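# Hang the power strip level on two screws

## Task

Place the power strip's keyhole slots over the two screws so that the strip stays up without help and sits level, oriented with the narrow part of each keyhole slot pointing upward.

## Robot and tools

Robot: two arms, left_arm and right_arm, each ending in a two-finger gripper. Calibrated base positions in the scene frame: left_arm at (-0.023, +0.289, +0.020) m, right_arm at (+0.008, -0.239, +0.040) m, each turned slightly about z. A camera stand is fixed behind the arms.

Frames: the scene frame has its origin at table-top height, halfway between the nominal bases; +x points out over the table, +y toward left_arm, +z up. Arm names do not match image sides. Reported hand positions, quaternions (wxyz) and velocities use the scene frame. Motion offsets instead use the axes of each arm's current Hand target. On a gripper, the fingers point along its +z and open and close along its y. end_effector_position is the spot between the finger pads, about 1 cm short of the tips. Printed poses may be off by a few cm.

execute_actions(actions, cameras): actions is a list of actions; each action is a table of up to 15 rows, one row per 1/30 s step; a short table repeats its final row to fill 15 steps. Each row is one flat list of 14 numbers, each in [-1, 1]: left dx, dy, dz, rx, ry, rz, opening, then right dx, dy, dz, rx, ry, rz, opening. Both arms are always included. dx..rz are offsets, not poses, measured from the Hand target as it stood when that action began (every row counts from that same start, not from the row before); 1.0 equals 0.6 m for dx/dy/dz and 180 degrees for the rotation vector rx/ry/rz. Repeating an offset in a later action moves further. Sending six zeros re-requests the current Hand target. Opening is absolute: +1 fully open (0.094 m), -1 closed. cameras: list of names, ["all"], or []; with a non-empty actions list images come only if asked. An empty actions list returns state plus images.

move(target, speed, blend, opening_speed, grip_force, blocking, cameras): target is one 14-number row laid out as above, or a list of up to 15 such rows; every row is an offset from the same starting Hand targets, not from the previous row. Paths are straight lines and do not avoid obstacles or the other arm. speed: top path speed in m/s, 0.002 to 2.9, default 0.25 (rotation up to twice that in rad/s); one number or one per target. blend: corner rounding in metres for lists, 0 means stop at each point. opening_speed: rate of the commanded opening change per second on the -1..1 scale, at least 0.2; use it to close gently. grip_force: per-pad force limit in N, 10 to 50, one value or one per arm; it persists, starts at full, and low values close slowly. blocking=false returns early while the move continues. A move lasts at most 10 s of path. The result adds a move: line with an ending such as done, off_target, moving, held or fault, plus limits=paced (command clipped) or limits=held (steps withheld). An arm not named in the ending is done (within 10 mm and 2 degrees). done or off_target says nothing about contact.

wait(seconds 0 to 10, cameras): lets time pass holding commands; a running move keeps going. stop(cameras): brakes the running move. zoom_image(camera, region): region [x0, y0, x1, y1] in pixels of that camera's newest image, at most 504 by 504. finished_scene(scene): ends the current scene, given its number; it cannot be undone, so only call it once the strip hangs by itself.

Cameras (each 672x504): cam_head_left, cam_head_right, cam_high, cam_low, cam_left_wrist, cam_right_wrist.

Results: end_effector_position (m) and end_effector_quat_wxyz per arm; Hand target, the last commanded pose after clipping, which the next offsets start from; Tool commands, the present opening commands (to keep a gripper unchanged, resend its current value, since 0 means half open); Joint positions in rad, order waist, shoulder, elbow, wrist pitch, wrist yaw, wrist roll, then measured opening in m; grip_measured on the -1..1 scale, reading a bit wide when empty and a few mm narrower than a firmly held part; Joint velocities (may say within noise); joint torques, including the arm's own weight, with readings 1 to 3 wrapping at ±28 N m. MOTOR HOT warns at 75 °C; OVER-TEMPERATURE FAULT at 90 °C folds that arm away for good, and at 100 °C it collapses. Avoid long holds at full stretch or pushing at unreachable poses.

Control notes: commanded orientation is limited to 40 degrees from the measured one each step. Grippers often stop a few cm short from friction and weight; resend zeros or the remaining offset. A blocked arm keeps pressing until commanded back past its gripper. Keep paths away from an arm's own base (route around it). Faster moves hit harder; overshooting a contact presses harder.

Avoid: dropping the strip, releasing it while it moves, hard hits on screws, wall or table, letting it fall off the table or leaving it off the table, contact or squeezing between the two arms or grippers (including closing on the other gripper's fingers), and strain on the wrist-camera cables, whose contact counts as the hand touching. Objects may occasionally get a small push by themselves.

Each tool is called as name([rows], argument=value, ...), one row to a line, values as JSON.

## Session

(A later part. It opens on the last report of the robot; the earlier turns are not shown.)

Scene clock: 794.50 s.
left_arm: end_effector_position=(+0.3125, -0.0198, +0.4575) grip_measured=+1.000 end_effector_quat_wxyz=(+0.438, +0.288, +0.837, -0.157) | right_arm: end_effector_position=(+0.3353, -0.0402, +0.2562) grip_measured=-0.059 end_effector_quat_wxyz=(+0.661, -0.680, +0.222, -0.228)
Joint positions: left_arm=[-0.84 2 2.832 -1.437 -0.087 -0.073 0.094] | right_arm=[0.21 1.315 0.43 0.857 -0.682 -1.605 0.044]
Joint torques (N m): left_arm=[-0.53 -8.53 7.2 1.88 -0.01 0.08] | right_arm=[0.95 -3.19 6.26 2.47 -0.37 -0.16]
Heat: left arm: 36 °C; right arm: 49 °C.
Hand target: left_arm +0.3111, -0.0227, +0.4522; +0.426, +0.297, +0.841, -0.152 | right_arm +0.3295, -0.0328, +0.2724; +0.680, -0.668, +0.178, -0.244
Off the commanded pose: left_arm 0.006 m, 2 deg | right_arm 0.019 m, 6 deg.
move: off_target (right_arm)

execute_actions(actions=[], cameras=["cam_left_wrist","cam_head_right","cam_head_left"])

zoom_image(camera="cam_left_wrist", region=[280, 90, 440, 250])

zoom_image(camera="cam_left_wrist", region=[280, 344, 440, 504])

zoom_image(camera="cam_head_right", region=[315, 90, 475, 250])

zoom_image(camera="cam_head_left", region=[315, 90, 475, 250])

Scene clock: 801.80 s.
left_arm: end_effector_position=(+0.3125, -0.0198, +0.4575) grip_measured=+1.000 end_effector_quat_wxyz=(+0.438, +0.288, +0.837, -0.157) | right_arm: end_effector_position=(+0.3354, -0.0402, +0.2562) grip_measured=-0.059 end_effector_quat_wxyz=(+0.661, -0.680, +0.222, -0.228)
Joint positions: left_arm=[-0.84 2 2.832 -1.437 -0.087 -0.073 0.094] | right_arm=[0.21 1.315 0.43 0.857 -0.682 -1.605 0.044]
Joint velocities: within noise
Joint torques (N m): left_arm=[-0.54 -8.53 7.19 1.88 -0.01 0.08] | right_arm=[0.99 -3.32 6.26 2.5 -0.36 -0.16]
Heat: left arm: 36 °C; right arm: 51 °C.
Hand target: left_arm +0.3111, -0.0227, +0.4522; +0.426, +0.297, +0.841, -0.152 | right_arm +0.3296, -0.0328, +0.2723; +0.680, -0.668, +0.179, -0.244
Tool commands: left_gripper/opening=+1.0 right_gripper/opening=-0.25
Off the commanded pose: left_arm 0.006 m, 2 deg | right_arm 0.019 m, 6 deg.
Images, in order (width x height): cam_head_left 672x504, cam_head_right 672x504, cam_left_wrist 672x504.

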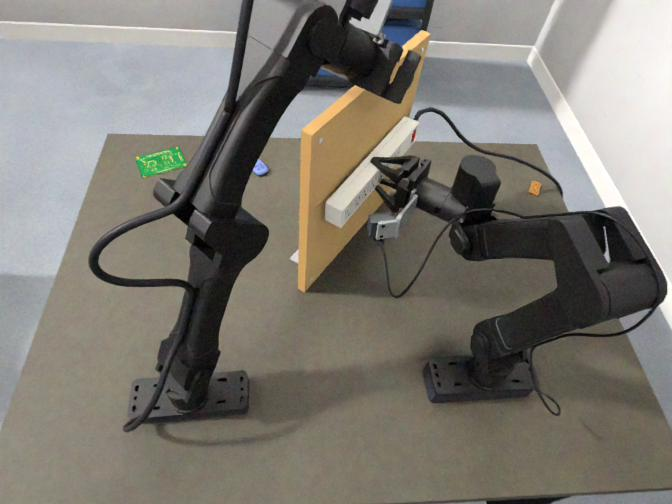

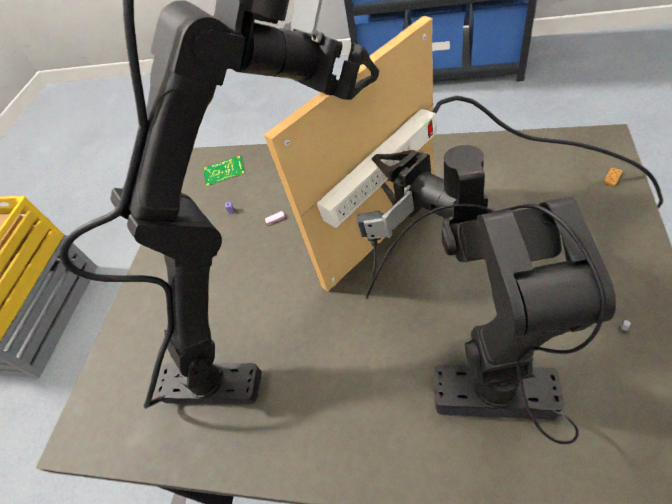

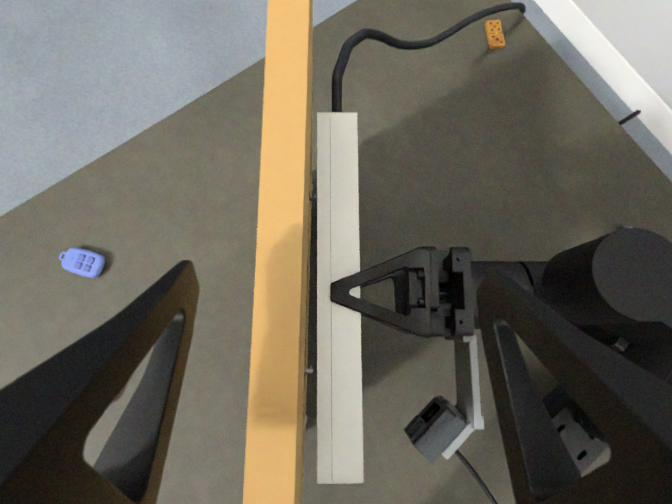

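Scaled by 3.150.

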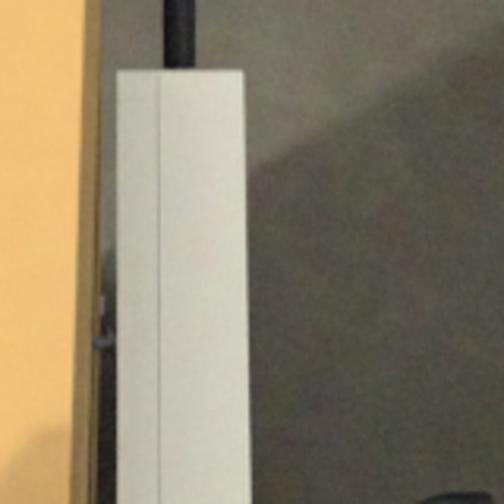

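Scaled by 3.150.

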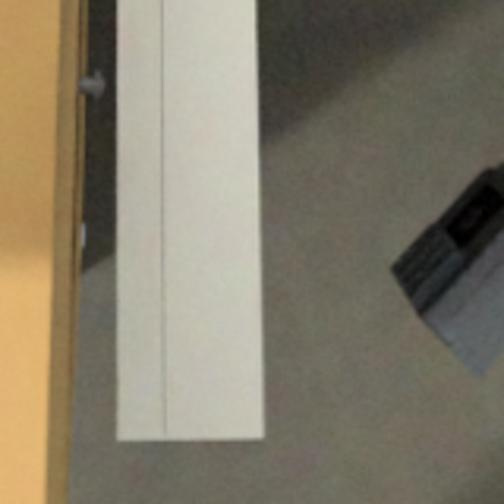

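Scaled by 3.150.

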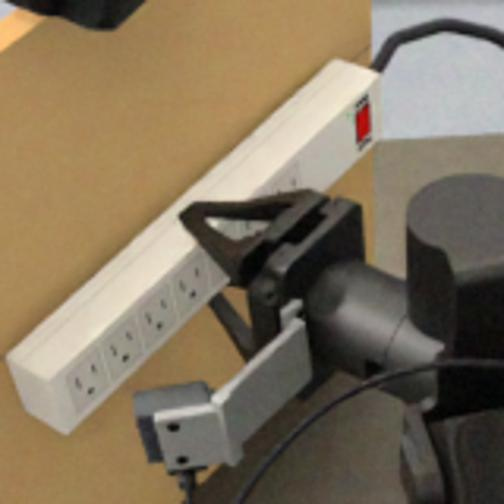

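Scaled by 3.150.

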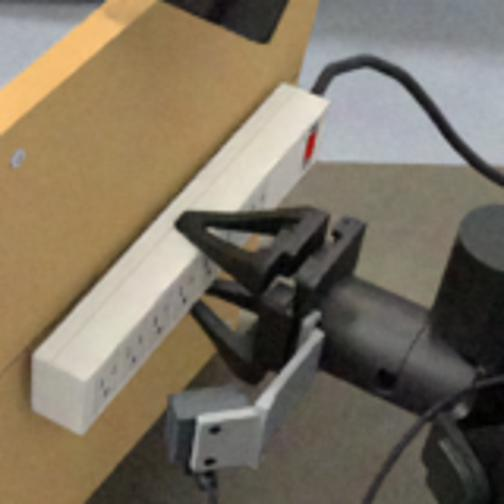

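move(target=[0,0,0,0,0,0,1,0,0,-0.002,0.0035,0.01,-0.005,-0.25], speed=0.04)

Scene clock: 822.57 s.
left_arm: end_effector_position=(+0.3125, -0.0198, +0.4575) grip_measured=+1.000 end_effector_quat_wxyz=(+0.438, +0.288, +0.837, -0.157) | right_arm: end_effector_position=(+0.3332, -0.0387, +0.2541) grip_measured=-0.059 end_effector_quat_wxyz=(+0.661, -0.676, +0.223, -0.236)
Joint positions: left_arm=[-0.84 2 2.832 -1.437 -0.087 -0.073 0.094] | right_arm=[0.228 1.315 0.408 0.89 -0.649 -1.605 0.044]
Joint torques (N m): left_arm=[-0.53 -8.51 7.2 1.88 -0.01 0.08] | right_arm=[0.85 -3.73 6.09 2.49 -0.18 -0.18]
Heat: left arm: 36 °C; right arm: 53 °C.
Hand target: left_arm +0.3111, -0.0227, +0.4522; +0.426, +0.297, +0.841, -0.152 | right_arm +0.3288, -0.0338, +0.2723; +0.679, -0.662, +0.183, -0.261
Off the commanded pose: left_arm 0.006 m, 2 deg | right_arm 0.019 m, 6 deg.
move: off_target (right_arm)

move(target=[0,0,0,0,0,0,1,0.016,-0.02,-0.012,0.0032,0,0.0,-0.25], speed=0.04)

Scene clock: 830.90 s.
left_arm: end_effector_position=(+0.3125, -0.0198, +0.4575) grip_measured=+1.000 end_effector_quat_wxyz=(+0.438, +0.288, +0.837, -0.157) | right_arm: end_effector_position=(+0.3358, -0.0473, +0.2499) grip_measured=-0.059 end_effector_quat_wxyz=(+0.658, -0.678, +0.233, -0.230)
Joint positions: left_arm=[-0.84 2 2.832 -1.437 -0.087 -0.073 0.094] | right_arm=[0.19 1.315 0.408 0.869 -0.682 -1.599 0.044]
Joint torques (N m): left_arm=[-0.54 -8.51 7.17 1.88 -0.01 0.08] | right_arm=[-0.24 -6.61 7.61 2.34 -0.43 -0.22]
Heat: left arm: 36 °C; right arm: 52 °C.
Hand target: left_arm +0.3111, -0.0227, +0.4522; +0.426, +0.297, +0.841, -0.152 | right_arm +0.3309, -0.0452, +0.2847; +0.682, -0.659, +0.181, -0.261
Off the commanded pose: left_arm 0.006 m, 2 deg | right_arm 0.035 m, 8 deg.
move: off_target (right_arm)

move(target=[0,0,0,0,0,0,1,-0.002,-0.008,-0.004,0.0097,0,-0.012,-0.25], speed=0.04)

Scene clock: 834.87 s.
left_arm: end_effector_position=(+0.3125, -0.0198, +0.4575) grip_measured=+1.000 end_effector_quat_wxyz=(+0.438, +0.288, +0.837, -0.157) | right_arm: end_effector_position=(+0.3364, -0.0483, +0.2554) grip_measured=-0.059 end_effector_quat_wxyz=(+0.662, -0.673, +0.226, -0.238)
Joint positions: left_arm=[-0.84 2 2.832 -1.437 -0.087 -0.073 0.094] | right_arm=[0.187 1.315 0.408 0.896 -0.682 -1.599 0.044]
Joint torques (N m): left_arm=[-0.53 -8.51 7.19 1.88 -0.02 0.08] | right_arm=[-0.08 -6.6 6.41 2.61 -0.42 -0.28]
Heat: left arm: 36 °C; right arm: 51 °C.
Hand target: left_arm +0.3111, -0.0227, +0.4522; +0.426, +0.297, +0.841, -0.152 | right_arm +0.3279, -0.0463, +0.2892; +0.687, -0.651, +0.165, -0.277
Off the commanded pose: left_arm 0.006 m, 2 deg | right_arm 0.035 m, 9 deg.
move: off_target (right_arm)

move(target=[0,0,0,0,0,0,1,-0.002,-0.01,-0.004,0.006,0,-0.008,-0.25], speed=0.04)

Scene clock: 837.43 s.
left_arm: end_effector_position=(+0.3125, -0.0198, +0.4575) grip_measured=+1.000 end_effector_quat_wxyz=(+0.438, +0.288, +0.837, -0.157) | right_arm: end_effector_position=(+0.3354, -0.0496, +0.2584) grip_measured=-0.059 end_effector_quat_wxyz=(+0.664, -0.670, +0.222, -0.245)
Joint positions: left_arm=[-0.84 2 2.832 -1.437 -0.087 -0.073 0.094] | right_arm=[0.184 1.307 0.403 0.907 -0.682 -1.602 0.044]
Joint torques (N m): left_arm=[-0.53 -8.53 7.19 1.88 -0.02 0.08] | right_arm=[0.02 -7.1 6.28 2.63 -0.45 -0.33]
Heat: left arm: 36 °C; right arm: 51 °C.
Hand target: left_arm +0.3111, -0.0227, +0.4522; +0.426, +0.297, +0.841, -0.152 | right_arm +0.3245, -0.0476, +0.2947; +0.689, -0.647, +0.154, -0.287
Off the commanded pose: left_arm 0.006 m, 2 deg | right_arm 0.038 m, 10 deg.
move: off_target (right_arm)

move(target=[0,0,0,0,0,0,1,-0.02,0.0,0.014,0,0,0.003,-0.25], speed=0.04)

Scene clock: 844.90 s.
left_arm: end_effector_position=(+0.3125, -0.0198, +0.4575) grip_measured=+1.000 end_effector_quat_wxyz=(+0.438, +0.288, +0.837, -0.157) | right_arm: end_effector_position=(+0.3326, -0.0402, +0.2553) grip_measured=-0.059 end_effector_quat_wxyz=(+0.662, -0.671, +0.226, -0.246)
Joint positions: left_arm=[-0.84 2 2.832 -1.437 -0.087 -0.073 0.094] | right_arm=[0.234 1.307 0.395 0.908 -0.625 -1.604 0.044]
Joint torques (N m): left_arm=[-0.53 -8.51 7.21 1.87 -0.01 0.08] | right_arm=[1.2 -7.25 6.37 2.65 -0.44 -0.31]
Heat: left arm: 36 °C; right arm: 53 °C.
Hand target: left_arm +0.3111, -0.0227, +0.4522; +0.426, +0.297, +0.841, -0.152 | right_arm +0.3200, -0.0336, +0.2937; +0.691, -0.646, +0.157, -0.284
Off the commanded pose: left_arm 0.006 m, 2 deg | right_arm 0.041 m, 10 deg.
move: off_target (right_arm)

move(target=[0,0,0,0,0,0,1,0.009,-0.006,0.012,0.003,0,-0.002,-0.25], speed=0.03)

Scene clock: 851.77 s.
left_arm: end_effector_position=(+0.3125, -0.0198, +0.4575) grip_measured=+1.000 end_effector_quat_wxyz=(+0.438, +0.288, +0.837, -0.157) | right_arm: end_effector_position=(+0.3327, -0.0401, +0.2562) grip_measured=-0.059 end_effector_quat_wxyz=(+0.662, -0.670, +0.225, -0.247)
Joint positions: left_arm=[-0.84 2 2.832 -1.437 -0.087 -0.073 0.094] | right_arm=[0.236 1.307 0.395 0.912 -0.622 -1.604 0.044]
Joint torques (N m): left_arm=[-0.54 -8.51 7.2 1.88 -0.01 0.08] | right_arm=[1.05 -5.26 8.65 2.66 -0.41 -0.3]
Heat: left arm: 36 °C; right arm: 54 °C.
Hand target: left_arm +0.3111, -0.0227, +0.4522; +0.426, +0.297, +0.841, -0.152 | right_arm +0.3278, -0.0311, +0.2989; +0.693, -0.644, +0.154, -0.287
Off the commanded pose: left_arm 0.006 m, 2 deg | right_arm 0.044 m, 10 deg.
move: off_target (right_arm)

move(target=[0,0,0,0,0,0,1,0.010,-0.006,0.008,0.002,0,0,-0.25], speed=0.03)

move(target=[0,0,0,0,0,0,1,0.006,-0.004,0.004,0,0,0,-0.25], speed=0.03)

Scene clock: 855.83 s.
left_arm: end_effector_position=(+0.3125, -0.0198, +0.4575) grip_measured=+1.000 end_effector_quat_wxyz=(+0.438, +0.288, +0.837, -0.157) | right_arm: end_effector_position=(+0.3329, -0.0401, +0.2563) grip_measured=-0.059 end_effector_quat_wxyz=(+0.662, -0.670, +0.225, -0.248)
Joint positions: left_arm=[-0.84 2 2.832 -1.437 -0.087 -0.073 0.094] | right_arm=[0.236 1.307 0.395 0.912 -0.621 -1.604 0.044]
Joint torques (N m): left_arm=[-0.54 -8.51 7.19 1.88 -0.01 0.08] | right_arm=[0.4 -3.95 10.71 2.63 -0.51 -0.26]
Heat: left arm: 36 °C; right arm: 54 °C.
Hand target: left_arm +0.3111, -0.0227, +0.4522; +0.426, +0.297, +0.841, -0.152 | right_arm +0.3345, -0.0308, +0.3040; +0.695, -0.641, +0.153, -0.287
Off the commanded pose: left_arm 0.006 m, 2 deg | right_arm 0.049 m, 11 deg.
move: off_target (right_arm)

Scene clock: 856.67 s.
left_arm: end_effector_position=(+0.3125, -0.0198, +0.4575) grip_measured=+1.000 end_effector_quat_wxyz=(+0.438, +0.288, +0.837, -0.157) | right_arm: end_effector_position=(+0.3359, -0.0390, +0.2652) grip_measured=-0.059 end_effector_quat_wxyz=(+0.667, -0.666, +0.219, -0.253)
Joint positions: left_arm=[-0.84 2 2.832 -1.437 -0.087 -0.073 0.094] | right_arm=[0.236 1.307 0.418 0.909 -0.624 -1.604 0.044]
Joint torques (N m): left_arm=[-0.53 -8.51 7.19 1.88 -0.02 0.08] | right_arm=[0.02 -3.3 10.74 2.55 -0.52 -0.24]
Heat: left arm: 36 °C; right arm: 54 °C.
Hand target: left_arm +0.3111, -0.0227, +0.4522; +0.426, +0.297, +0.841, -0.152 | right_arm +0.3383, -0.0310, +0.3073; +0.695, -0.641, +0.153, -0.287
Off the commanded pose: left_arm 0.006 m, 2 deg | right_arm 0.043 m, 10 deg.
move: off_target (right_arm)

move(target=[0,0,0,0,0,0,1,0.006,0.006,-0.004,-0.002,0,0.004,-0.25], speed=0.03)

Scene clock: 863.40 s.
left_arm: end_effector_position=(+0.3125, -0.0198, +0.4575) grip_measured=+1.000 end_effector_quat_wxyz=(+0.438, +0.288, +0.837, -0.157) | right_arm: end_effector_position=(+0.3362, -0.0410, +0.2620) grip_measured=-0.059 end_effector_quat_wxyz=(+0.667, -0.669, +0.218, -0.245)
Joint positions: left_arm=[-0.84 2 2.832 -1.437 -0.087 -0.073 0.094] | right_arm=[0.219 1.316 0.418 0.91 -0.652 -1.601 0.044]
Joint torques (N m): left_arm=[-0.53 -8.51 7.19 1.88 -0.01 0.08] | right_arm=[-0.21 -3.37 10.58 2.56 -0.47 -0.13]
Heat: left arm: 36 °C; right arm: 54 °C.
Hand target: left_arm +0.3111, -0.0227, +0.4522; +0.426, +0.297, +0.841, -0.152 | right_arm +0.3405, -0.0351, +0.3040; +0.695, -0.643, +0.158, -0.282
Off the commanded pose: left_arm 0.006 m, 2 deg | right_arm 0.043 m, 9 deg.
move: off_target (right_arm)

move(target=[0,0,0,0,0,0,1,0.00,0.006,-0.002,-0.002,0,0.005,-0.25], speed=0.03, cameras=["cam_left_wrist","cam_head_right","cam_head_left"])

zoom_image(camera="cam_left_wrist", region=[280, 90, 440, 250])

zoom_image(camera="cam_left_wrist", region=[280, 344, 440, 504])

zoom_image(camera="cam_head_right", region=[315, 90, 475, 250])

zoom_image(camera="cam_head_left", region=[315, 90, 475, 250])

Scene clock: 869.37 s.
left_arm: end_effector_position=(+0.3125, -0.0198, +0.4575) grip_measured=+1.000 end_effector_quat_wxyz=(+0.438, +0.288, +0.837, -0.157) | right_arm: end_effector_position=(+0.3365, -0.0412, +0.2613) grip_measured=-0.059 end_effector_quat_wxyz=(+0.668, -0.668, +0.221, -0.241)
Joint positions: left_arm=[-0.84 2 2.832 -1.437 -0.087 -0.073 0.094] | right_arm=[0.215 1.323 0.418 0.917 -0.659 -1.591 0.044]
Joint torques (N m): left_arm=[-0.54 -8.5 7.19 1.88 -0.02 0.08] | right_arm=[-0.25 -3.38 10.19 2.55 -0.39 -0.16]
Heat: left arm: 36 °C; right arm: 54 °C.
Hand target: left_arm +0.3111, -0.0227, +0.4522; +0.426, +0.297, +0.841, -0.152 | right_arm +0.3406, -0.0361, +0.3002; +0.695, -0.643, +0.164, -0.276
Off the commanded pose: left_arm 0.006 m, 2 deg | right_arm 0.040 m, 9 deg.
move: off_target (right_arm)
Images, in order (width x height): cam_head_left 672x504, cam_head_right 672x504, cam_left_wrist 672x504.

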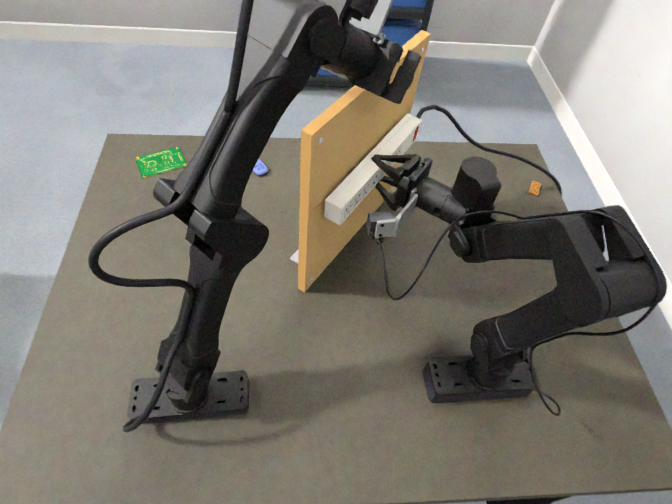

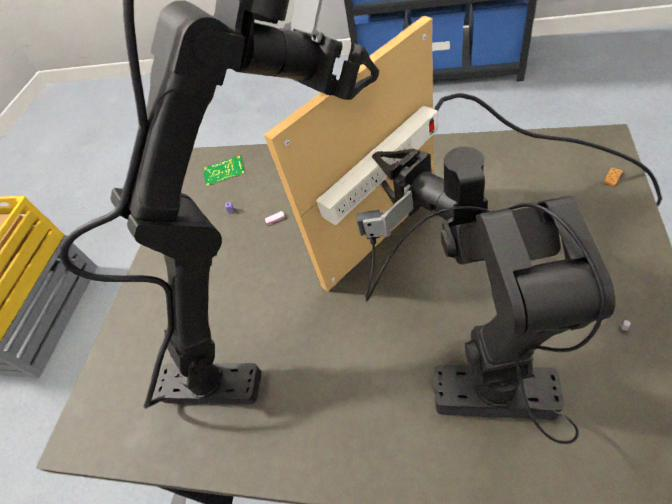

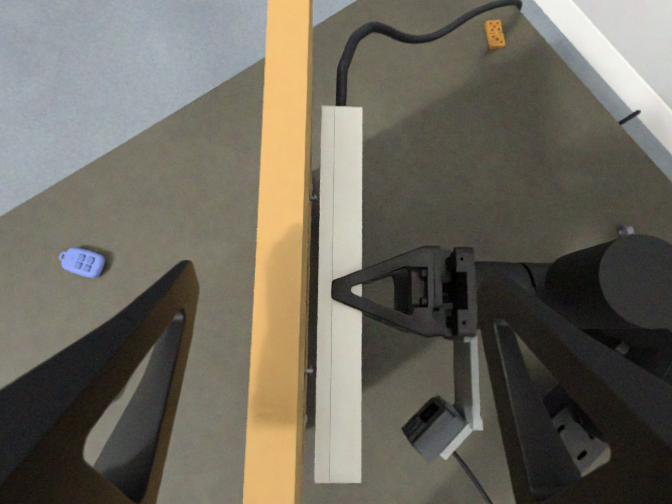

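Scaled by 3.150.

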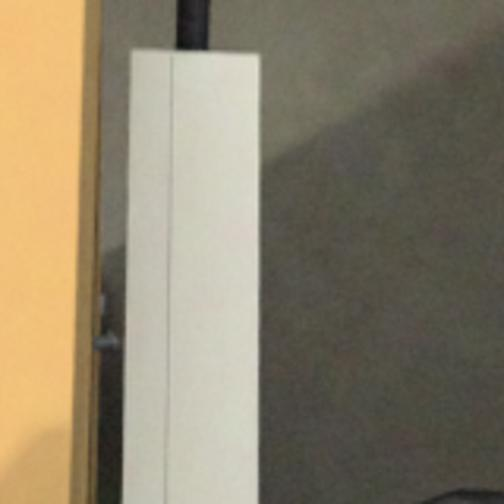

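Scaled by 3.150.

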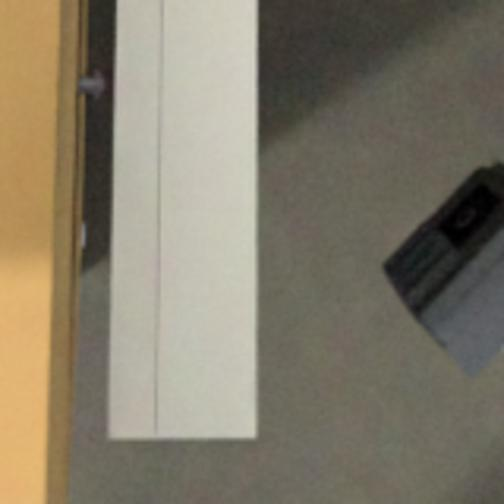

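Scaled by 3.150.

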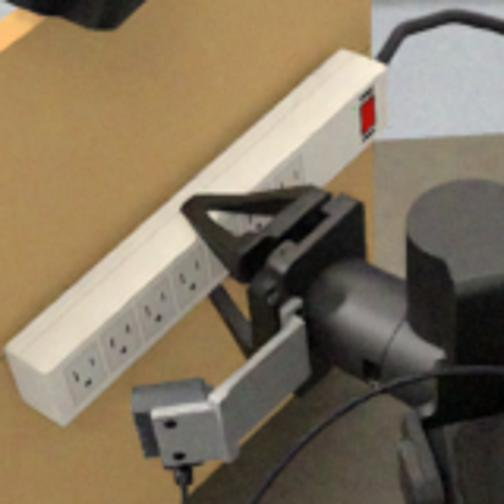

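Scaled by 3.150.

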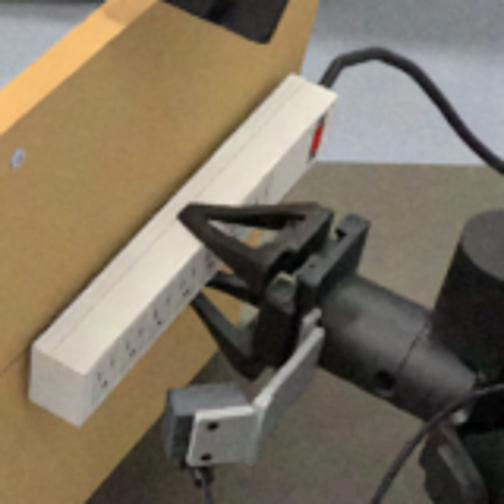

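move(target=[0,0,0,0,0,0,1,0.00,0.005,0.0,0,0,0.0,-0.25], speed=0.03)

Scene clock: 876.23 s.
left_arm: end_effector_position=(+0.3125, -0.0198, +0.4575) grip_measured=+1.000 end_effector_quat_wxyz=(+0.438, +0.288, +0.837, -0.157) | right_arm: end_effector_position=(+0.3376, -0.0409, +0.2607) grip_measured=-0.059 end_effector_quat_wxyz=(+0.669, -0.667, +0.219, -0.242)
Joint positions: left_arm=[-0.84 2 2.832 -1.437 -0.087 -0.073 0.094] | right_arm=[0.215 1.335 0.418 0.935 -0.659 -1.59 0.044]
Joint torques (N m): left_arm=[-0.54 -8.51 7.19 1.88 -0.01 0.08] | right_arm=[-0.21 -3.36 9.74 2.55 -0.39 -0.17]
Heat: left arm: 35 °C; right arm: 53 °C.
Hand target: left_arm +0.3111, -0.0227, +0.4522; +0.426, +0.297, +0.841, -0.152 | right_arm +0.3411, -0.0360, +0.2974; +0.695, -0.643, +0.164, -0.277
Off the commanded pose: left_arm 0.006 m, 2 deg | right_arm 0.037 m, 8 deg.
move: off_target (right_arm)

move(target=[0,0,0,0,0,0,1,0.00,0.004,0.0,-0.005,0,0.003,-0.25], speed=0.03)

Scene clock: 879.20 s.
left_arm: end_effector_position=(+0.3125, -0.0198, +0.4575) grip_measured=+1.000 end_effector_quat_wxyz=(+0.438, +0.288, +0.837, -0.157) | right_arm: end_effector_position=(+0.3375, -0.0407, +0.2591) grip_measured=-0.059 end_effector_quat_wxyz=(+0.668, -0.669, +0.221, -0.240)
Joint positions: left_arm=[-0.84 2 2.832 -1.437 -0.087 -0.073 0.094] | right_arm=[0.215 1.335 0.418 0.927 -0.661 -1.59 0.044]
Joint torques (N m): left_arm=[-0.54 -8.51 7.19 1.88 -0.02 0.08] | right_arm=[-0.2 -3.77 10.1 2.36 -0.35 -0.18]
Heat: left arm: 35 °C; right arm: 53 °C.
Hand target: left_arm +0.3111, -0.0227, +0.4522; +0.426, +0.297, +0.841, -0.152 | right_arm +0.3414, -0.0359, +0.2951; +0.691, -0.648, +0.169, -0.272
Off the commanded pose: left_arm 0.006 m, 2 deg | right_arm 0.036 m, 8 deg.
move: off_target (right_arm)

move(target=[0,0,0,0,0,0,1,0.00,0.001,0.008,-0.001,0,0.001,-0.25], speed=0.03)

Scene clock: 882.50 s.
left_arm: end_effector_position=(+0.3125, -0.0198, +0.4575) grip_measured=+1.000 end_effector_quat_wxyz=(+0.438, +0.288, +0.837, -0.157) | right_arm: end_effector_position=(+0.3393, -0.0403, +0.2589) grip_measured=-0.059 end_effector_quat_wxyz=(+0.667, -0.670, +0.222, -0.239)
Joint positions: left_arm=[-0.84 2 2.832 -1.437 -0.087 -0.073 0.094] | right_arm=[0.215 1.341 0.426 0.921 -0.66 -1.59 0.044]
Joint torques (N m): left_arm=[-0.54 -8.53 7.19 1.88 -0.01 0.08] | right_arm=[0.76 -3.3 10.5 2.39 -0.25 -0.19]
Heat: left arm: 35 °C; right arm: 53 °C.
Hand target: left_arm +0.3111, -0.0227, +0.4522; +0.426, +0.297, +0.841, -0.152 | right_arm +0.3444, -0.0321, +0.2949; +0.690, -0.649, +0.170, -0.271
Off the commanded pose: left_arm 0.006 m, 2 deg | right_arm 0.037 m, 8 deg.
move: off_target (right_arm)

move(target=[0,0,0,0,0,0,1,-0.003,0.001,0.008,-0.001,0,0.001,-0.25], speed=0.03)

Scene clock: 886.50 s.
left_arm: end_effector_position=(+0.3125, -0.0198, +0.4575) grip_measured=+1.000 end_effector_quat_wxyz=(+0.438, +0.288, +0.837, -0.157) | right_arm: end_effector_position=(+0.3399, -0.0395, +0.2587) grip_measured=-0.059 end_effector_quat_wxyz=(+0.666, -0.669, +0.225, -0.241)
Joint positions: left_arm=[-0.84 2 2.832 -1.437 -0.087 -0.073 0.094] | right_arm=[0.223 1.341 0.426 0.921 -0.645 -1.59 0.044]
Joint torques (N m): left_arm=[-0.54 -8.51 7.19 1.88 -0.02 0.08] | right_arm=[1.54 -2.67 11.12 2.35 -0.24 -0.17]
Heat: left arm: 35 °C; right arm: 53 °C.
Hand target: left_arm +0.3111, -0.0227, +0.4522; +0.426, +0.297, +0.841, -0.152 | right_arm +0.3457, -0.0270, +0.2946; +0.690, -0.650, +0.172, -0.269
Off the commanded pose: left_arm 0.006 m, 2 deg | right_arm 0.038 m, 8 deg.
move: off_target (right_arm)

execute_actions(actions=[], cameras=["cam_left_wrist"])

zoom_image(camera="cam_left_wrist", region=[280, 90, 440, 250])

zoom_image(camera="cam_left_wrist", region=[280, 344, 440, 504])

Scene clock: 889.43 s.
left_arm: end_effector_position=(+0.3125, -0.0198, +0.4575) grip_measured=+1.000 end_effector_quat_wxyz=(+0.438, +0.288, +0.837, -0.157) | right_arm: end_effector_position=(+0.3399, -0.0395, +0.2587) grip_measured=-0.059 end_effector_quat_wxyz=(+0.666, -0.669, +0.225, -0.241)
Joint positions: left_arm=[-0.84 2 2.832 -1.437 -0.087 -0.073 0.094] | right_arm=[0.223 1.341 0.426 0.921 -0.645 -1.59 0.044]
Joint velocities: within noise
Joint torques (N m): left_arm=[-0.53 -8.51 7.19 1.88 -0.02 0.08] | right_arm=[1.54 -2.7 11.15 2.35 -0.23 -0.2]
Heat: left arm: 35 °C; right arm: 52 °C.
Hand target: left_arm +0.3111, -0.0227, +0.4522; +0.426, +0.297, +0.841, -0.152 | right_arm +0.3457, -0.0270, +0.2946; +0.690, -0.650, +0.172, -0.269
Tool commands: left_gripper/opening=+1.0 right_gripper/opening=-0.25
Off the commanded pose: left_arm 0.006 m, 2 deg | right_arm 0.038 m, 8 deg.
Images, in order (width x height): cam_left_wrist 672x504.

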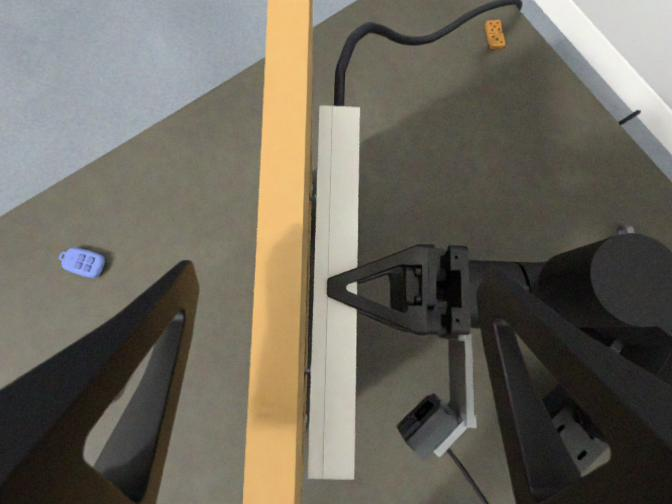

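Scaled by 3.150.

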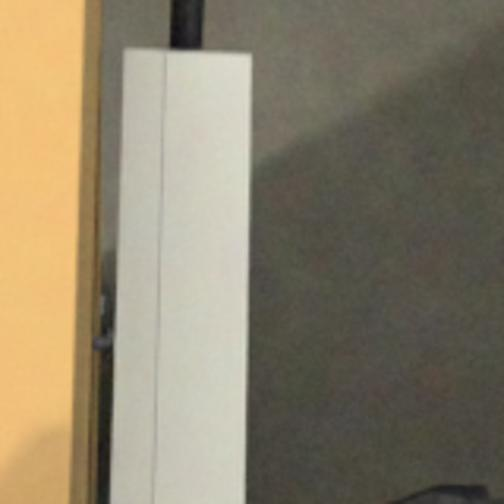

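Scaled by 3.150.

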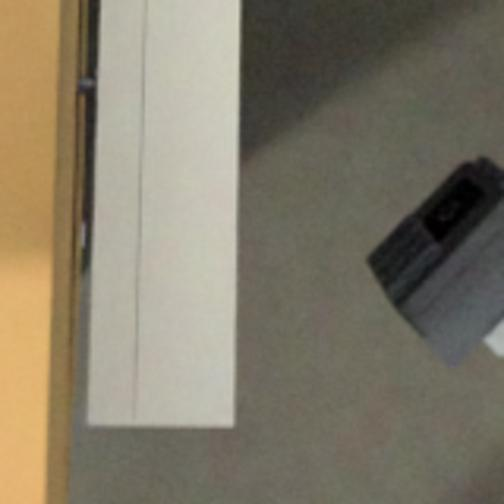

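move(target=[0,0,0,0,0,0,1,-0.004,0,-0.003,0,-0.004,0,-0.25], speed=0.03)

Scene clock: 898.13 s.
left_arm: end_effector_position=(+0.3125, -0.0198, +0.4575) grip_measured=+1.000 end_effector_quat_wxyz=(+0.438, +0.288, +0.837, -0.157) | right_arm: end_effector_position=(+0.3399, -0.0395, +0.2587) grip_measured=-0.059 end_effector_quat_wxyz=(+0.666, -0.669, +0.225, -0.241)
Joint positions: left_arm=[-0.84 2 2.832 -1.437 -0.087 -0.073 0.094] | right_arm=[0.223 1.341 0.426 0.92 -0.645 -1.59 0.044]
Joint torques (N m): left_arm=[-0.53 -8.51 7.2 1.88 -0.02 0.08] | right_arm=[1.21 -3.03 10.77 2.34 -0.39 -0.21]
Heat: left arm: 35 °C; right arm: 53 °C.
Hand target: left_arm +0.3111, -0.0227, +0.4522; +0.426, +0.297, +0.841, -0.152 | right_arm +0.3428, -0.0271, +0.2941; +0.691, -0.651, +0.167, -0.265
Off the commanded pose: left_arm 0.006 m, 2 deg | right_arm 0.038 m, 8 deg.
move: off_target (right_arm)

move(target=[0,0,0,0,0,0,1,-0.006,0,0,0,-0.006,0,-0.25], speed=0.03)

Scene clock: 900.53 s.
left_arm: end_effector_position=(+0.3125, -0.0198, +0.4575) grip_measured=+1.000 end_effector_quat_wxyz=(+0.438, +0.288, +0.837, -0.157) | right_arm: end_effector_position=(+0.3397, -0.0393, +0.2587) grip_measured=-0.059 end_effector_quat_wxyz=(+0.666, -0.669, +0.225, -0.240)
Joint positions: left_arm=[-0.84 2 2.832 -1.437 -0.087 -0.073 0.094] | right_arm=[0.223 1.341 0.426 0.92 -0.646 -1.59 0.044]
Joint torques (N m): left_arm=[-0.53 -8.51 7.19 1.88 -0.02 0.08] | right_arm=[1.22 -3.07 10.77 2.33 -0.59 -0.2]
Heat: left arm: 35 °C; right arm: 53 °C.
Hand target: left_arm +0.3111, -0.0227, +0.4522; +0.426, +0.297, +0.841, -0.152 | right_arm +0.3399, -0.0250, +0.2937; +0.692, -0.654, +0.161, -0.259
Off the commanded pose: left_arm 0.006 m, 2 deg | right_arm 0.038 m, 8 deg.
move: off_target (right_arm)

move(target=[0,0,0,0,0,0,1,-0.005,0,0.001,0,-0.004,0,-0.25], speed=0.03)

Scene clock: 903.10 s.
left_arm: end_effector_position=(+0.3125, -0.0198, +0.4575) grip_measured=+1.000 end_effector_quat_wxyz=(+0.438, +0.288, +0.837, -0.157) | right_arm: end_effector_position=(+0.3396, -0.0392, +0.2587) grip_measured=-0.059 end_effector_quat_wxyz=(+0.667, -0.669, +0.224, -0.240)
Joint positions: left_arm=[-0.84 2 2.832 -1.437 -0.087 -0.073 0.094] | right_arm=[0.223 1.341 0.426 0.92 -0.647 -1.59 0.044]
Joint torques (N m): left_arm=[-0.53 -8.51 7.17 1.88 -0.02 0.08] | right_arm=[1.55 -3.11 10.71 2.3 -0.7 -0.22]
Heat: left arm: 35 °C; right arm: 53 °C.
Hand target: left_arm +0.3111, -0.0227, +0.4522; +0.426, +0.297, +0.841, -0.152 | right_arm +0.3378, -0.0228, +0.2934; +0.694, -0.656, +0.156, -0.255
Off the commanded pose: left_arm 0.006 m, 2 deg | right_arm 0.038 m, 9 deg.
move: off_target (right_arm)

move(target=[0,0,0,0,0,0,1,-0.006,0,0,0,-0.002,0,-0.25], speed=0.03)

Scene clock: 905.90 s.
left_arm: end_effector_position=(+0.3125, -0.0198, +0.4575) grip_measured=+1.000 end_effector_quat_wxyz=(+0.438, +0.288, +0.837, -0.157) | right_arm: end_effector_position=(+0.3396, -0.0392, +0.2587) grip_measured=-0.059 end_effector_quat_wxyz=(+0.666, -0.669, +0.224, -0.240)
Joint positions: left_arm=[-0.84 2 2.832 -1.437 -0.087 -0.073 0.094] | right_arm=[0.223 1.341 0.426 0.92 -0.647 -1.591 0.044]
Joint torques (N m): left_arm=[-0.54 -8.5 7.17 1.88 -0.02 0.08] | right_arm=[2.13 -3.48 10.28 2.31 -0.69 -0.22]
Heat: left arm: 35 °C; right arm: 53 °C.
Hand target: left_arm +0.3111, -0.0227, +0.4522; +0.426, +0.297, +0.841, -0.152 | right_arm +0.3348, -0.0207, +0.2930; +0.694, -0.656, +0.154, -0.253
Off the commanded pose: left_arm 0.006 m, 2 deg | right_arm 0.039 m, 9 deg.
move: off_target (right_arm)

move(target=[0,0,0,0,0,0,1,-0.006,0,0.002,0,0,0,-0.25], speed=0.03)

Scene clock: 912.80 s.
left_arm: end_effector_position=(+0.3125, -0.0198, +0.4575) grip_measured=+1.000 end_effector_quat_wxyz=(+0.438, +0.288, +0.837, -0.157) | right_arm: end_effector_position=(+0.3396, -0.0390, +0.2587) grip_measured=-0.059 end_effector_quat_wxyz=(+0.666, -0.669, +0.224, -0.240)
Joint positions: left_arm=[-0.84 2 2.832 -1.437 -0.087 -0.073 0.094] | right_arm=[0.224 1.341 0.426 0.92 -0.645 -1.591 0.044]
Joint torques (N m): left_arm=[-0.54 -8.51 7.19 1.88 -0.02 0.08] | right_arm=[3.18 -3.93 9.85 2.31 -0.55 -0.23]
Heat: left arm: 35 °C; right arm: 53 °C.
Hand target: left_arm +0.3111, -0.0227, +0.4522; +0.426, +0.297, +0.841, -0.152 | right_arm +0.3325, -0.0178, +0.2927; +0.694, -0.656, +0.154, -0.253
Off the commanded pose: left_arm 0.006 m, 2 deg | right_arm 0.041 m, 9 deg.
move: off_target (right_arm)

execute_actions(actions=[], cameras=["cam_left_wrist","cam_head_right","cam_head_left"])

zoom_image(camera="cam_left_wrist", region=[290, 345, 350, 405])

zoom_image(camera="cam_left_wrist", region=[290, 165, 350, 225])

zoom_image(camera="cam_head_right", region=[315, 90, 475, 250])

zoom_image(camera="cam_left_wrist", region=[280, 344, 440, 504])

Scene clock: 917.77 s.
left_arm: end_effector_position=(+0.3125, -0.0198, +0.4575) grip_measured=+1.000 end_effector_quat_wxyz=(+0.438, +0.288, +0.837, -0.157) | right_arm: end_effector_position=(+0.3396, -0.0390, +0.2587) grip_measured=-0.059 end_effector_quat_wxyz=(+0.666, -0.669, +0.224, -0.240)
Joint positions: left_arm=[-0.84 2 2.832 -1.437 -0.087 -0.073 0.094] | right_arm=[0.224 1.341 0.426 0.92 -0.645 -1.591 0.044]
Joint velocities: within noise
Joint torques (N m): left_arm=[-0.54 -8.51 7.19 1.88 -0.02 0.08] | right_arm=[3.17 -3.9 9.85 2.31 -0.55 -0.23]
Heat: left arm: 35 °C; right arm: 53 °C.
Hand target: left_arm +0.3111, -0.0227, +0.4522; +0.426, +0.297, +0.841, -0.152 | right_arm +0.3325, -0.0178, +0.2927; +0.694, -0.656, +0.154, -0.253
Tool commands: left_gripper/opening=+1.0 right_gripper/opening=-0.25
Off the commanded pose: left_arm 0.006 m, 2 deg | right_arm 0.041 m, 9 deg.
Images, in order (width x height): cam_head_left 672x504, cam_head_right 672x504, cam_left_wrist 672x504.

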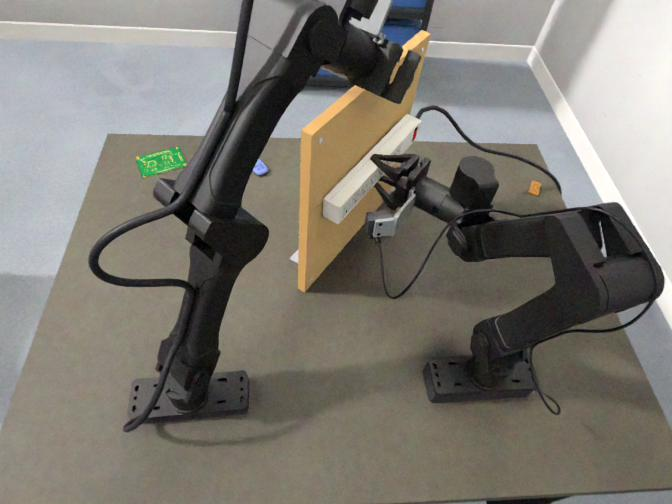

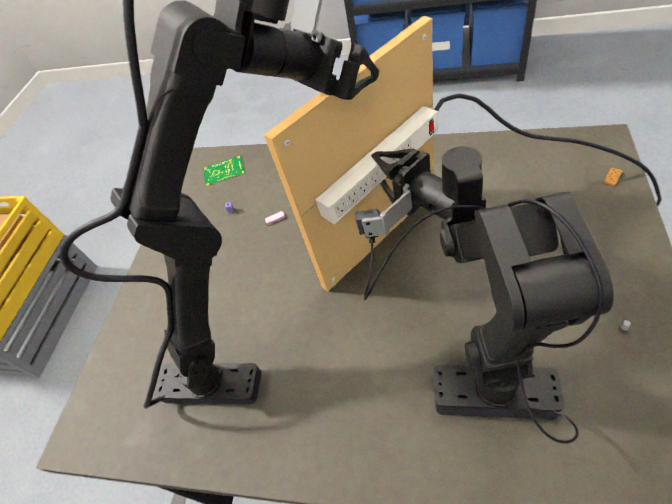

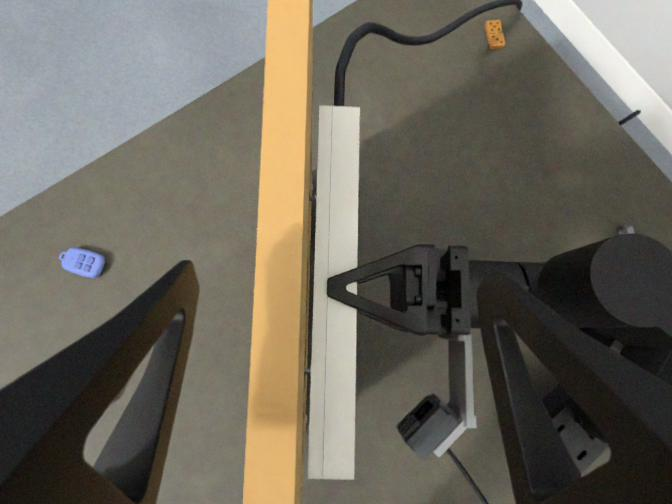

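Scaled by 8.400.

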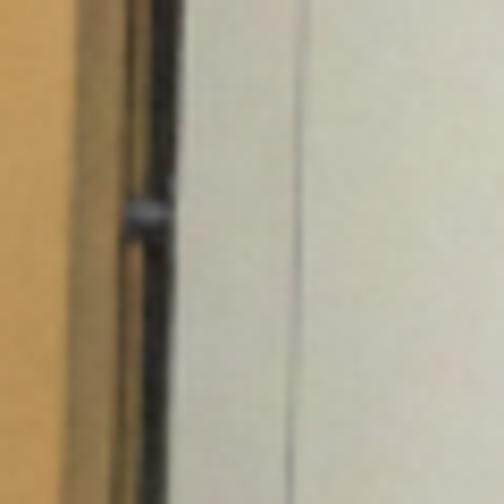

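Scaled by 8.400.

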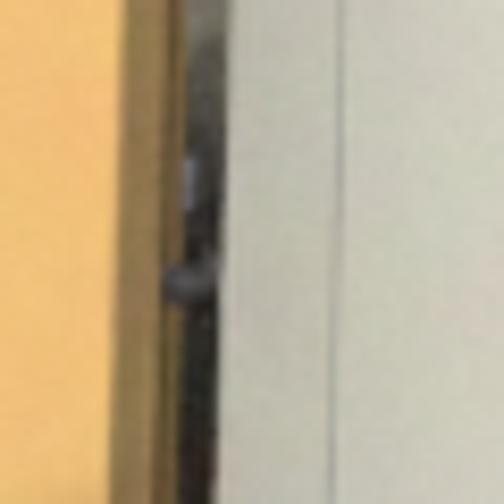

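Scaled by 3.150.

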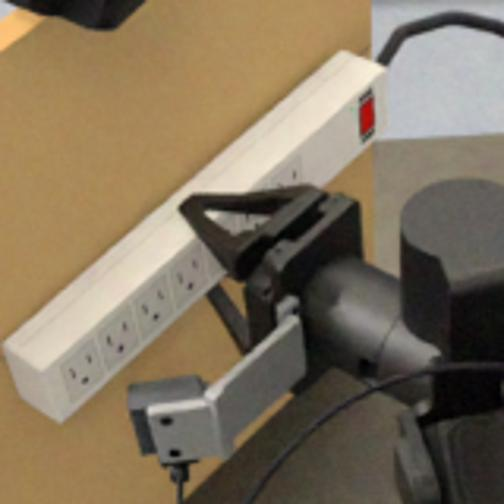

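Scaled by 3.150.

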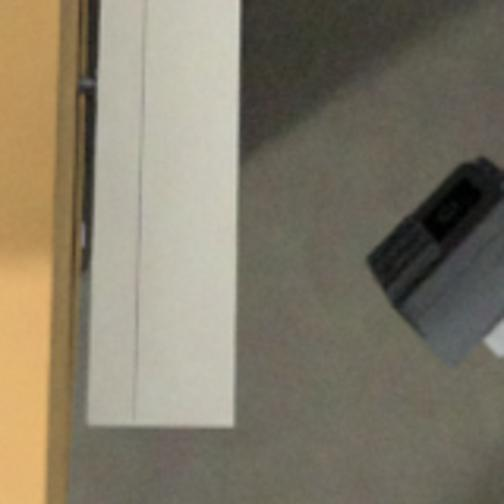

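move(target=[0,0,0,0,0,0,1,0.006,0,-0.012,0,0,0,-0.25], speed=0.03)

Scene clock: 927.93 s.
left_arm: end_effector_position=(+0.3125, -0.0198, +0.4575) grip_measured=+1.000 end_effector_quat_wxyz=(+0.438, +0.288, +0.837, -0.157) | right_arm: end_effector_position=(+0.3396, -0.0392, +0.2587) grip_measured=-0.059 end_effector_quat_wxyz=(+0.667, -0.669, +0.224, -0.240)
Joint positions: left_arm=[-0.84 2 2.832 -1.437 -0.087 -0.073 0.094] | right_arm=[0.223 1.341 0.426 0.92 -0.648 -1.591 0.044]
Joint torques (N m): left_arm=[-0.53 -8.5 7.19 1.88 -0.02 0.08] | right_arm=[0.92 -4.68 9.25 2.3 -0.86 -0.23]
Heat: left arm: 35 °C; right arm: 53 °C.
Hand target: left_arm +0.3111, -0.0227, +0.4522; +0.426, +0.297, +0.841, -0.152 | right_arm +0.3316, -0.0259, +0.2925; +0.694, -0.656, +0.154, -0.253
Off the commanded pose: left_arm 0.006 m, 2 deg | right_arm 0.037 m, 9 deg.
move: off_target (right_arm)

move(target=[0,0,0,0,0,0,1,-0.002,0,-0.006,0,-0.006,0,-0.25], speed=0.03)

Scene clock: 934.77 s.
left_arm: end_effector_position=(+0.3125, -0.0198, +0.4575) grip_measured=+1.000 end_effector_quat_wxyz=(+0.438, +0.288, +0.837, -0.157) | right_arm: end_effector_position=(+0.3367, -0.0391, +0.2577) grip_measured=-0.059 end_effector_quat_wxyz=(+0.668, -0.673, +0.216, -0.231)
Joint positions: left_arm=[-0.84 2 2.832 -1.437 -0.087 -0.073 0.094] | right_arm=[0.211 1.341 0.426 0.916 -0.684 -1.593 0.044]
Joint torques (N m): left_arm=[-0.53 -8.5 7.19 1.88 -0.01 0.08] | right_arm=[0.65 -5.05 9.01 2.31 -0.84 -0.19]
Heat: left arm: 35 °C; right arm: 53 °C.
Hand target: left_arm +0.3111, -0.0227, +0.4522; +0.426, +0.297, +0.841, -0.152 | right_arm +0.3286, -0.0281, +0.2920; +0.695, -0.659, +0.148, -0.246
Off the commanded pose: left_arm 0.006 m, 2 deg | right_arm 0.037 m, 9 deg.
move: off_target (right_arm)

move(target=[0,0,0,0,0,0,1,0.014,0,0.004,0,0.022,0,-0.25], speed=0.03)

Scene clock: 945.93 s.
left_arm: end_effector_position=(+0.3125, -0.0198, +0.4575) grip_measured=+1.000 end_effector_quat_wxyz=(+0.438, +0.288, +0.837, -0.157) | right_arm: end_effector_position=(+0.3388, -0.0385, +0.2577) grip_measured=-0.059 end_effector_quat_wxyz=(+0.666, -0.671, +0.223, -0.238)
Joint positions: left_arm=[-0.84 2 2.832 -1.437 -0.087 -0.073 0.094] | right_arm=[0.223 1.341 0.426 0.916 -0.653 -1.593 0.044]
Joint torques (N m): left_arm=[-0.54 -8.51 7.2 1.88 -0.02 0.08] | right_arm=[1.29 -5.27 8.73 2.39 -0.17 -0.15]
Heat: left arm: 35 °C; right arm: 53 °C.
Hand target: left_arm +0.3111, -0.0227, +0.4522; +0.426, +0.297, +0.841, -0.152 | right_arm +0.3369, -0.0306, +0.2932; +0.690, -0.650, +0.172, -0.269
Off the commanded pose: left_arm 0.006 m, 2 deg | right_arm 0.036 m, 8 deg.
move: off_target (right_arm)

move(target=[0,0,0,0,0,0,1,-0.002,0,0.008,0.001,0.001,-0.001,-0.25], speed=0.03)

move(target=[0,0,0,0,0,0,1,0,0,0.008,0,0,0,-0.25], speed=0.03, cameras=["cam_left_wrist","cam_head_right","cam_head_left"])

zoom_image(camera="cam_left_wrist", region=[280, 90, 440, 250])

zoom_image(camera="cam_left_wrist", region=[280, 344, 440, 504])

zoom_image(camera="cam_head_right", region=[315, 90, 475, 250])

zoom_image(camera="cam_head_left", region=[315, 90, 475, 250])

Scene clock: 952.63 s.
left_arm: end_effector_position=(+0.3125, -0.0198, +0.4575) grip_measured=+1.000 end_effector_quat_wxyz=(+0.438, +0.288, +0.837, -0.157) | right_arm: end_effector_position=(+0.3389, -0.0383, +0.2577) grip_measured=-0.059 end_effector_quat_wxyz=(+0.666, -0.671, +0.223, -0.238)
Joint positions: left_arm=[-0.84 2 2.832 -1.437 -0.087 -0.073 0.094] | right_arm=[0.225 1.341 0.426 0.916 -0.649 -1.593 0.044]
Joint torques (N m): left_arm=[-0.53 -8.51 7.21 1.87 -0.02 0.08] | right_arm=[2.52 -4.34 9.26 2.46 0.02 -0.18]
Heat: left arm: 35 °C; right arm: 53 °C.
Hand target: left_arm +0.3111, -0.0227, +0.4522; +0.426, +0.297, +0.841, -0.152 | right_arm +0.3388, -0.0261, +0.2936; +0.690, -0.648, +0.171, -0.272
Off the commanded pose: left_arm 0.006 m, 2 deg | right_arm 0.038 m, 8 deg.
move: off_target (right_arm)

Scene clock: 953.33 s.
left_arm: end_effector_position=(+0.3125, -0.0198, +0.4575) grip_measured=+1.000 end_effector_quat_wxyz=(+0.438, +0.288, +0.837, -0.157) | right_arm: end_effector_position=(+0.3393, -0.0383, +0.2577) grip_measured=-0.059 end_effector_quat_wxyz=(+0.665, -0.671, +0.224, -0.239)
Joint positions: left_arm=[-0.84 2 2.832 -1.437 -0.087 -0.073 0.094] | right_arm=[0.227 1.341 0.426 0.916 -0.644 -1.593 0.044]
Joint torques (N m): left_arm=[-0.53 -8.51 7.2 1.87 -0.02 0.08] | right_arm=[3.28 -3.38 10.13 2.44 0.09 -0.15]
Heat: left arm: 35 °C; right arm: 53 °C.
Hand target: left_arm +0.3111, -0.0227, +0.4522; +0.426, +0.297, +0.841, -0.152 | right_arm +0.3416, -0.0221, +0.2940; +0.690, -0.649, +0.171, -0.271
Off the commanded pose: left_arm 0.006 m, 2 deg | right_arm 0.040 m, 8 deg.
move: off_target (right_arm)
Images, in order (width x height): cam_head_left 672x504, cam_head_right 672x504, cam_left_wrist 672x504.

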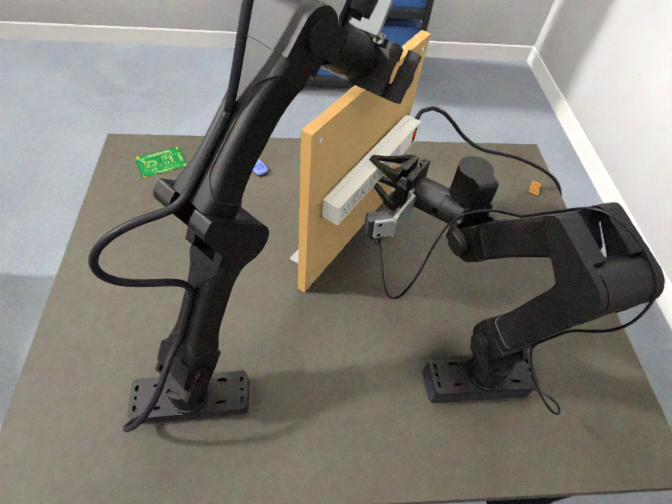

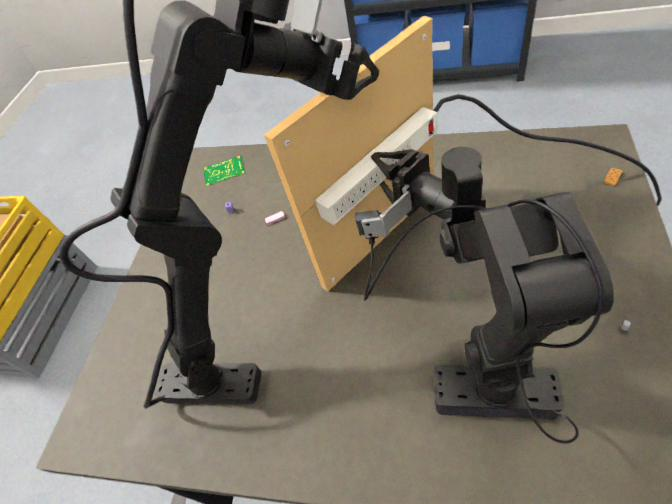

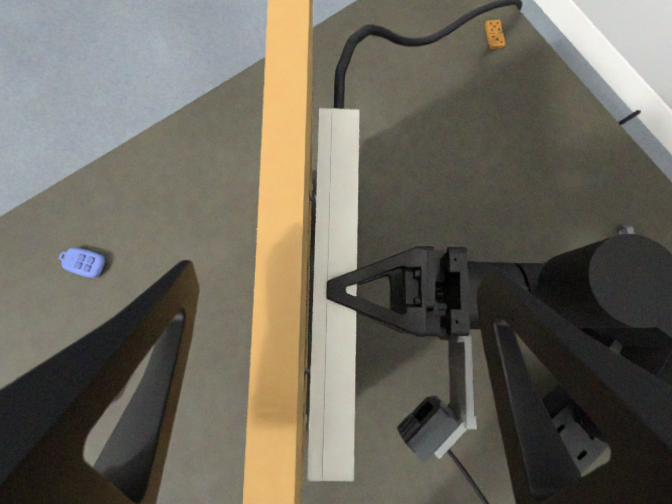

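Scaled by 3.150.

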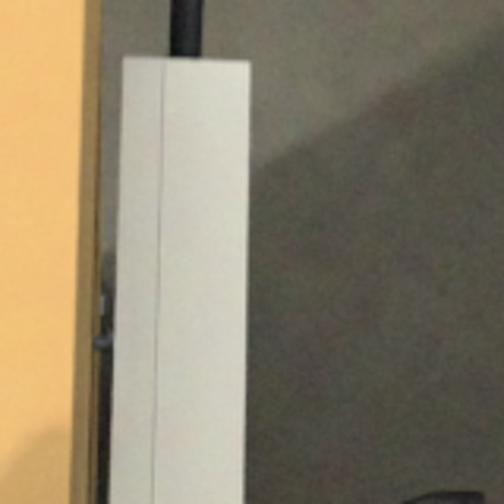

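Scaled by 3.150.

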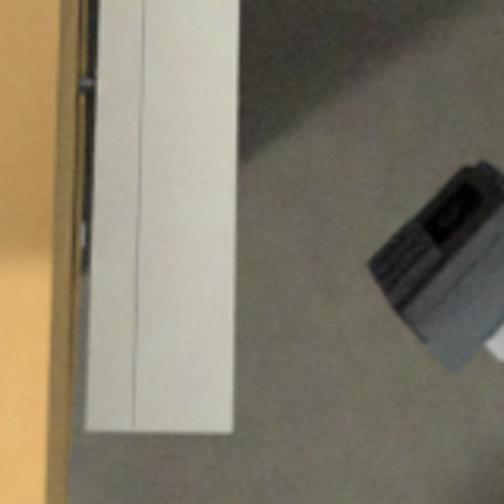

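Scaled by 3.150.

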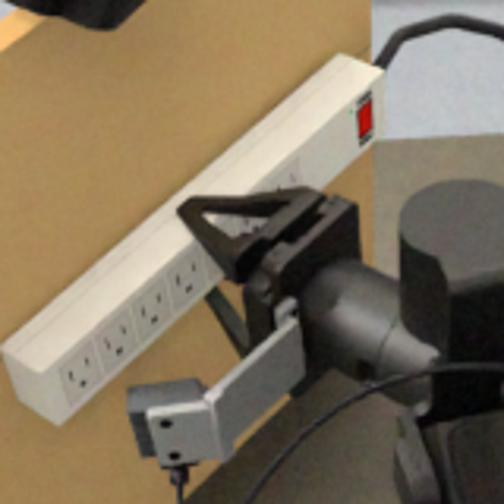

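Scaled by 3.150.

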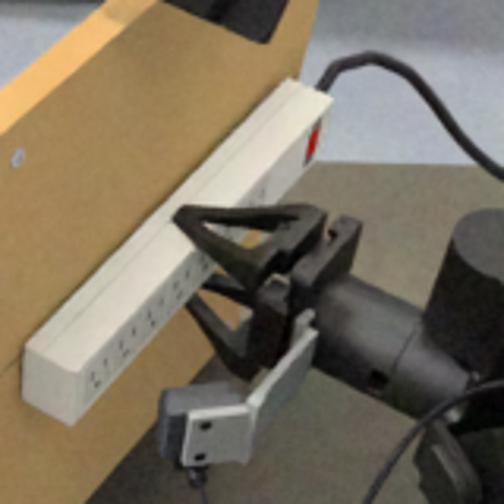

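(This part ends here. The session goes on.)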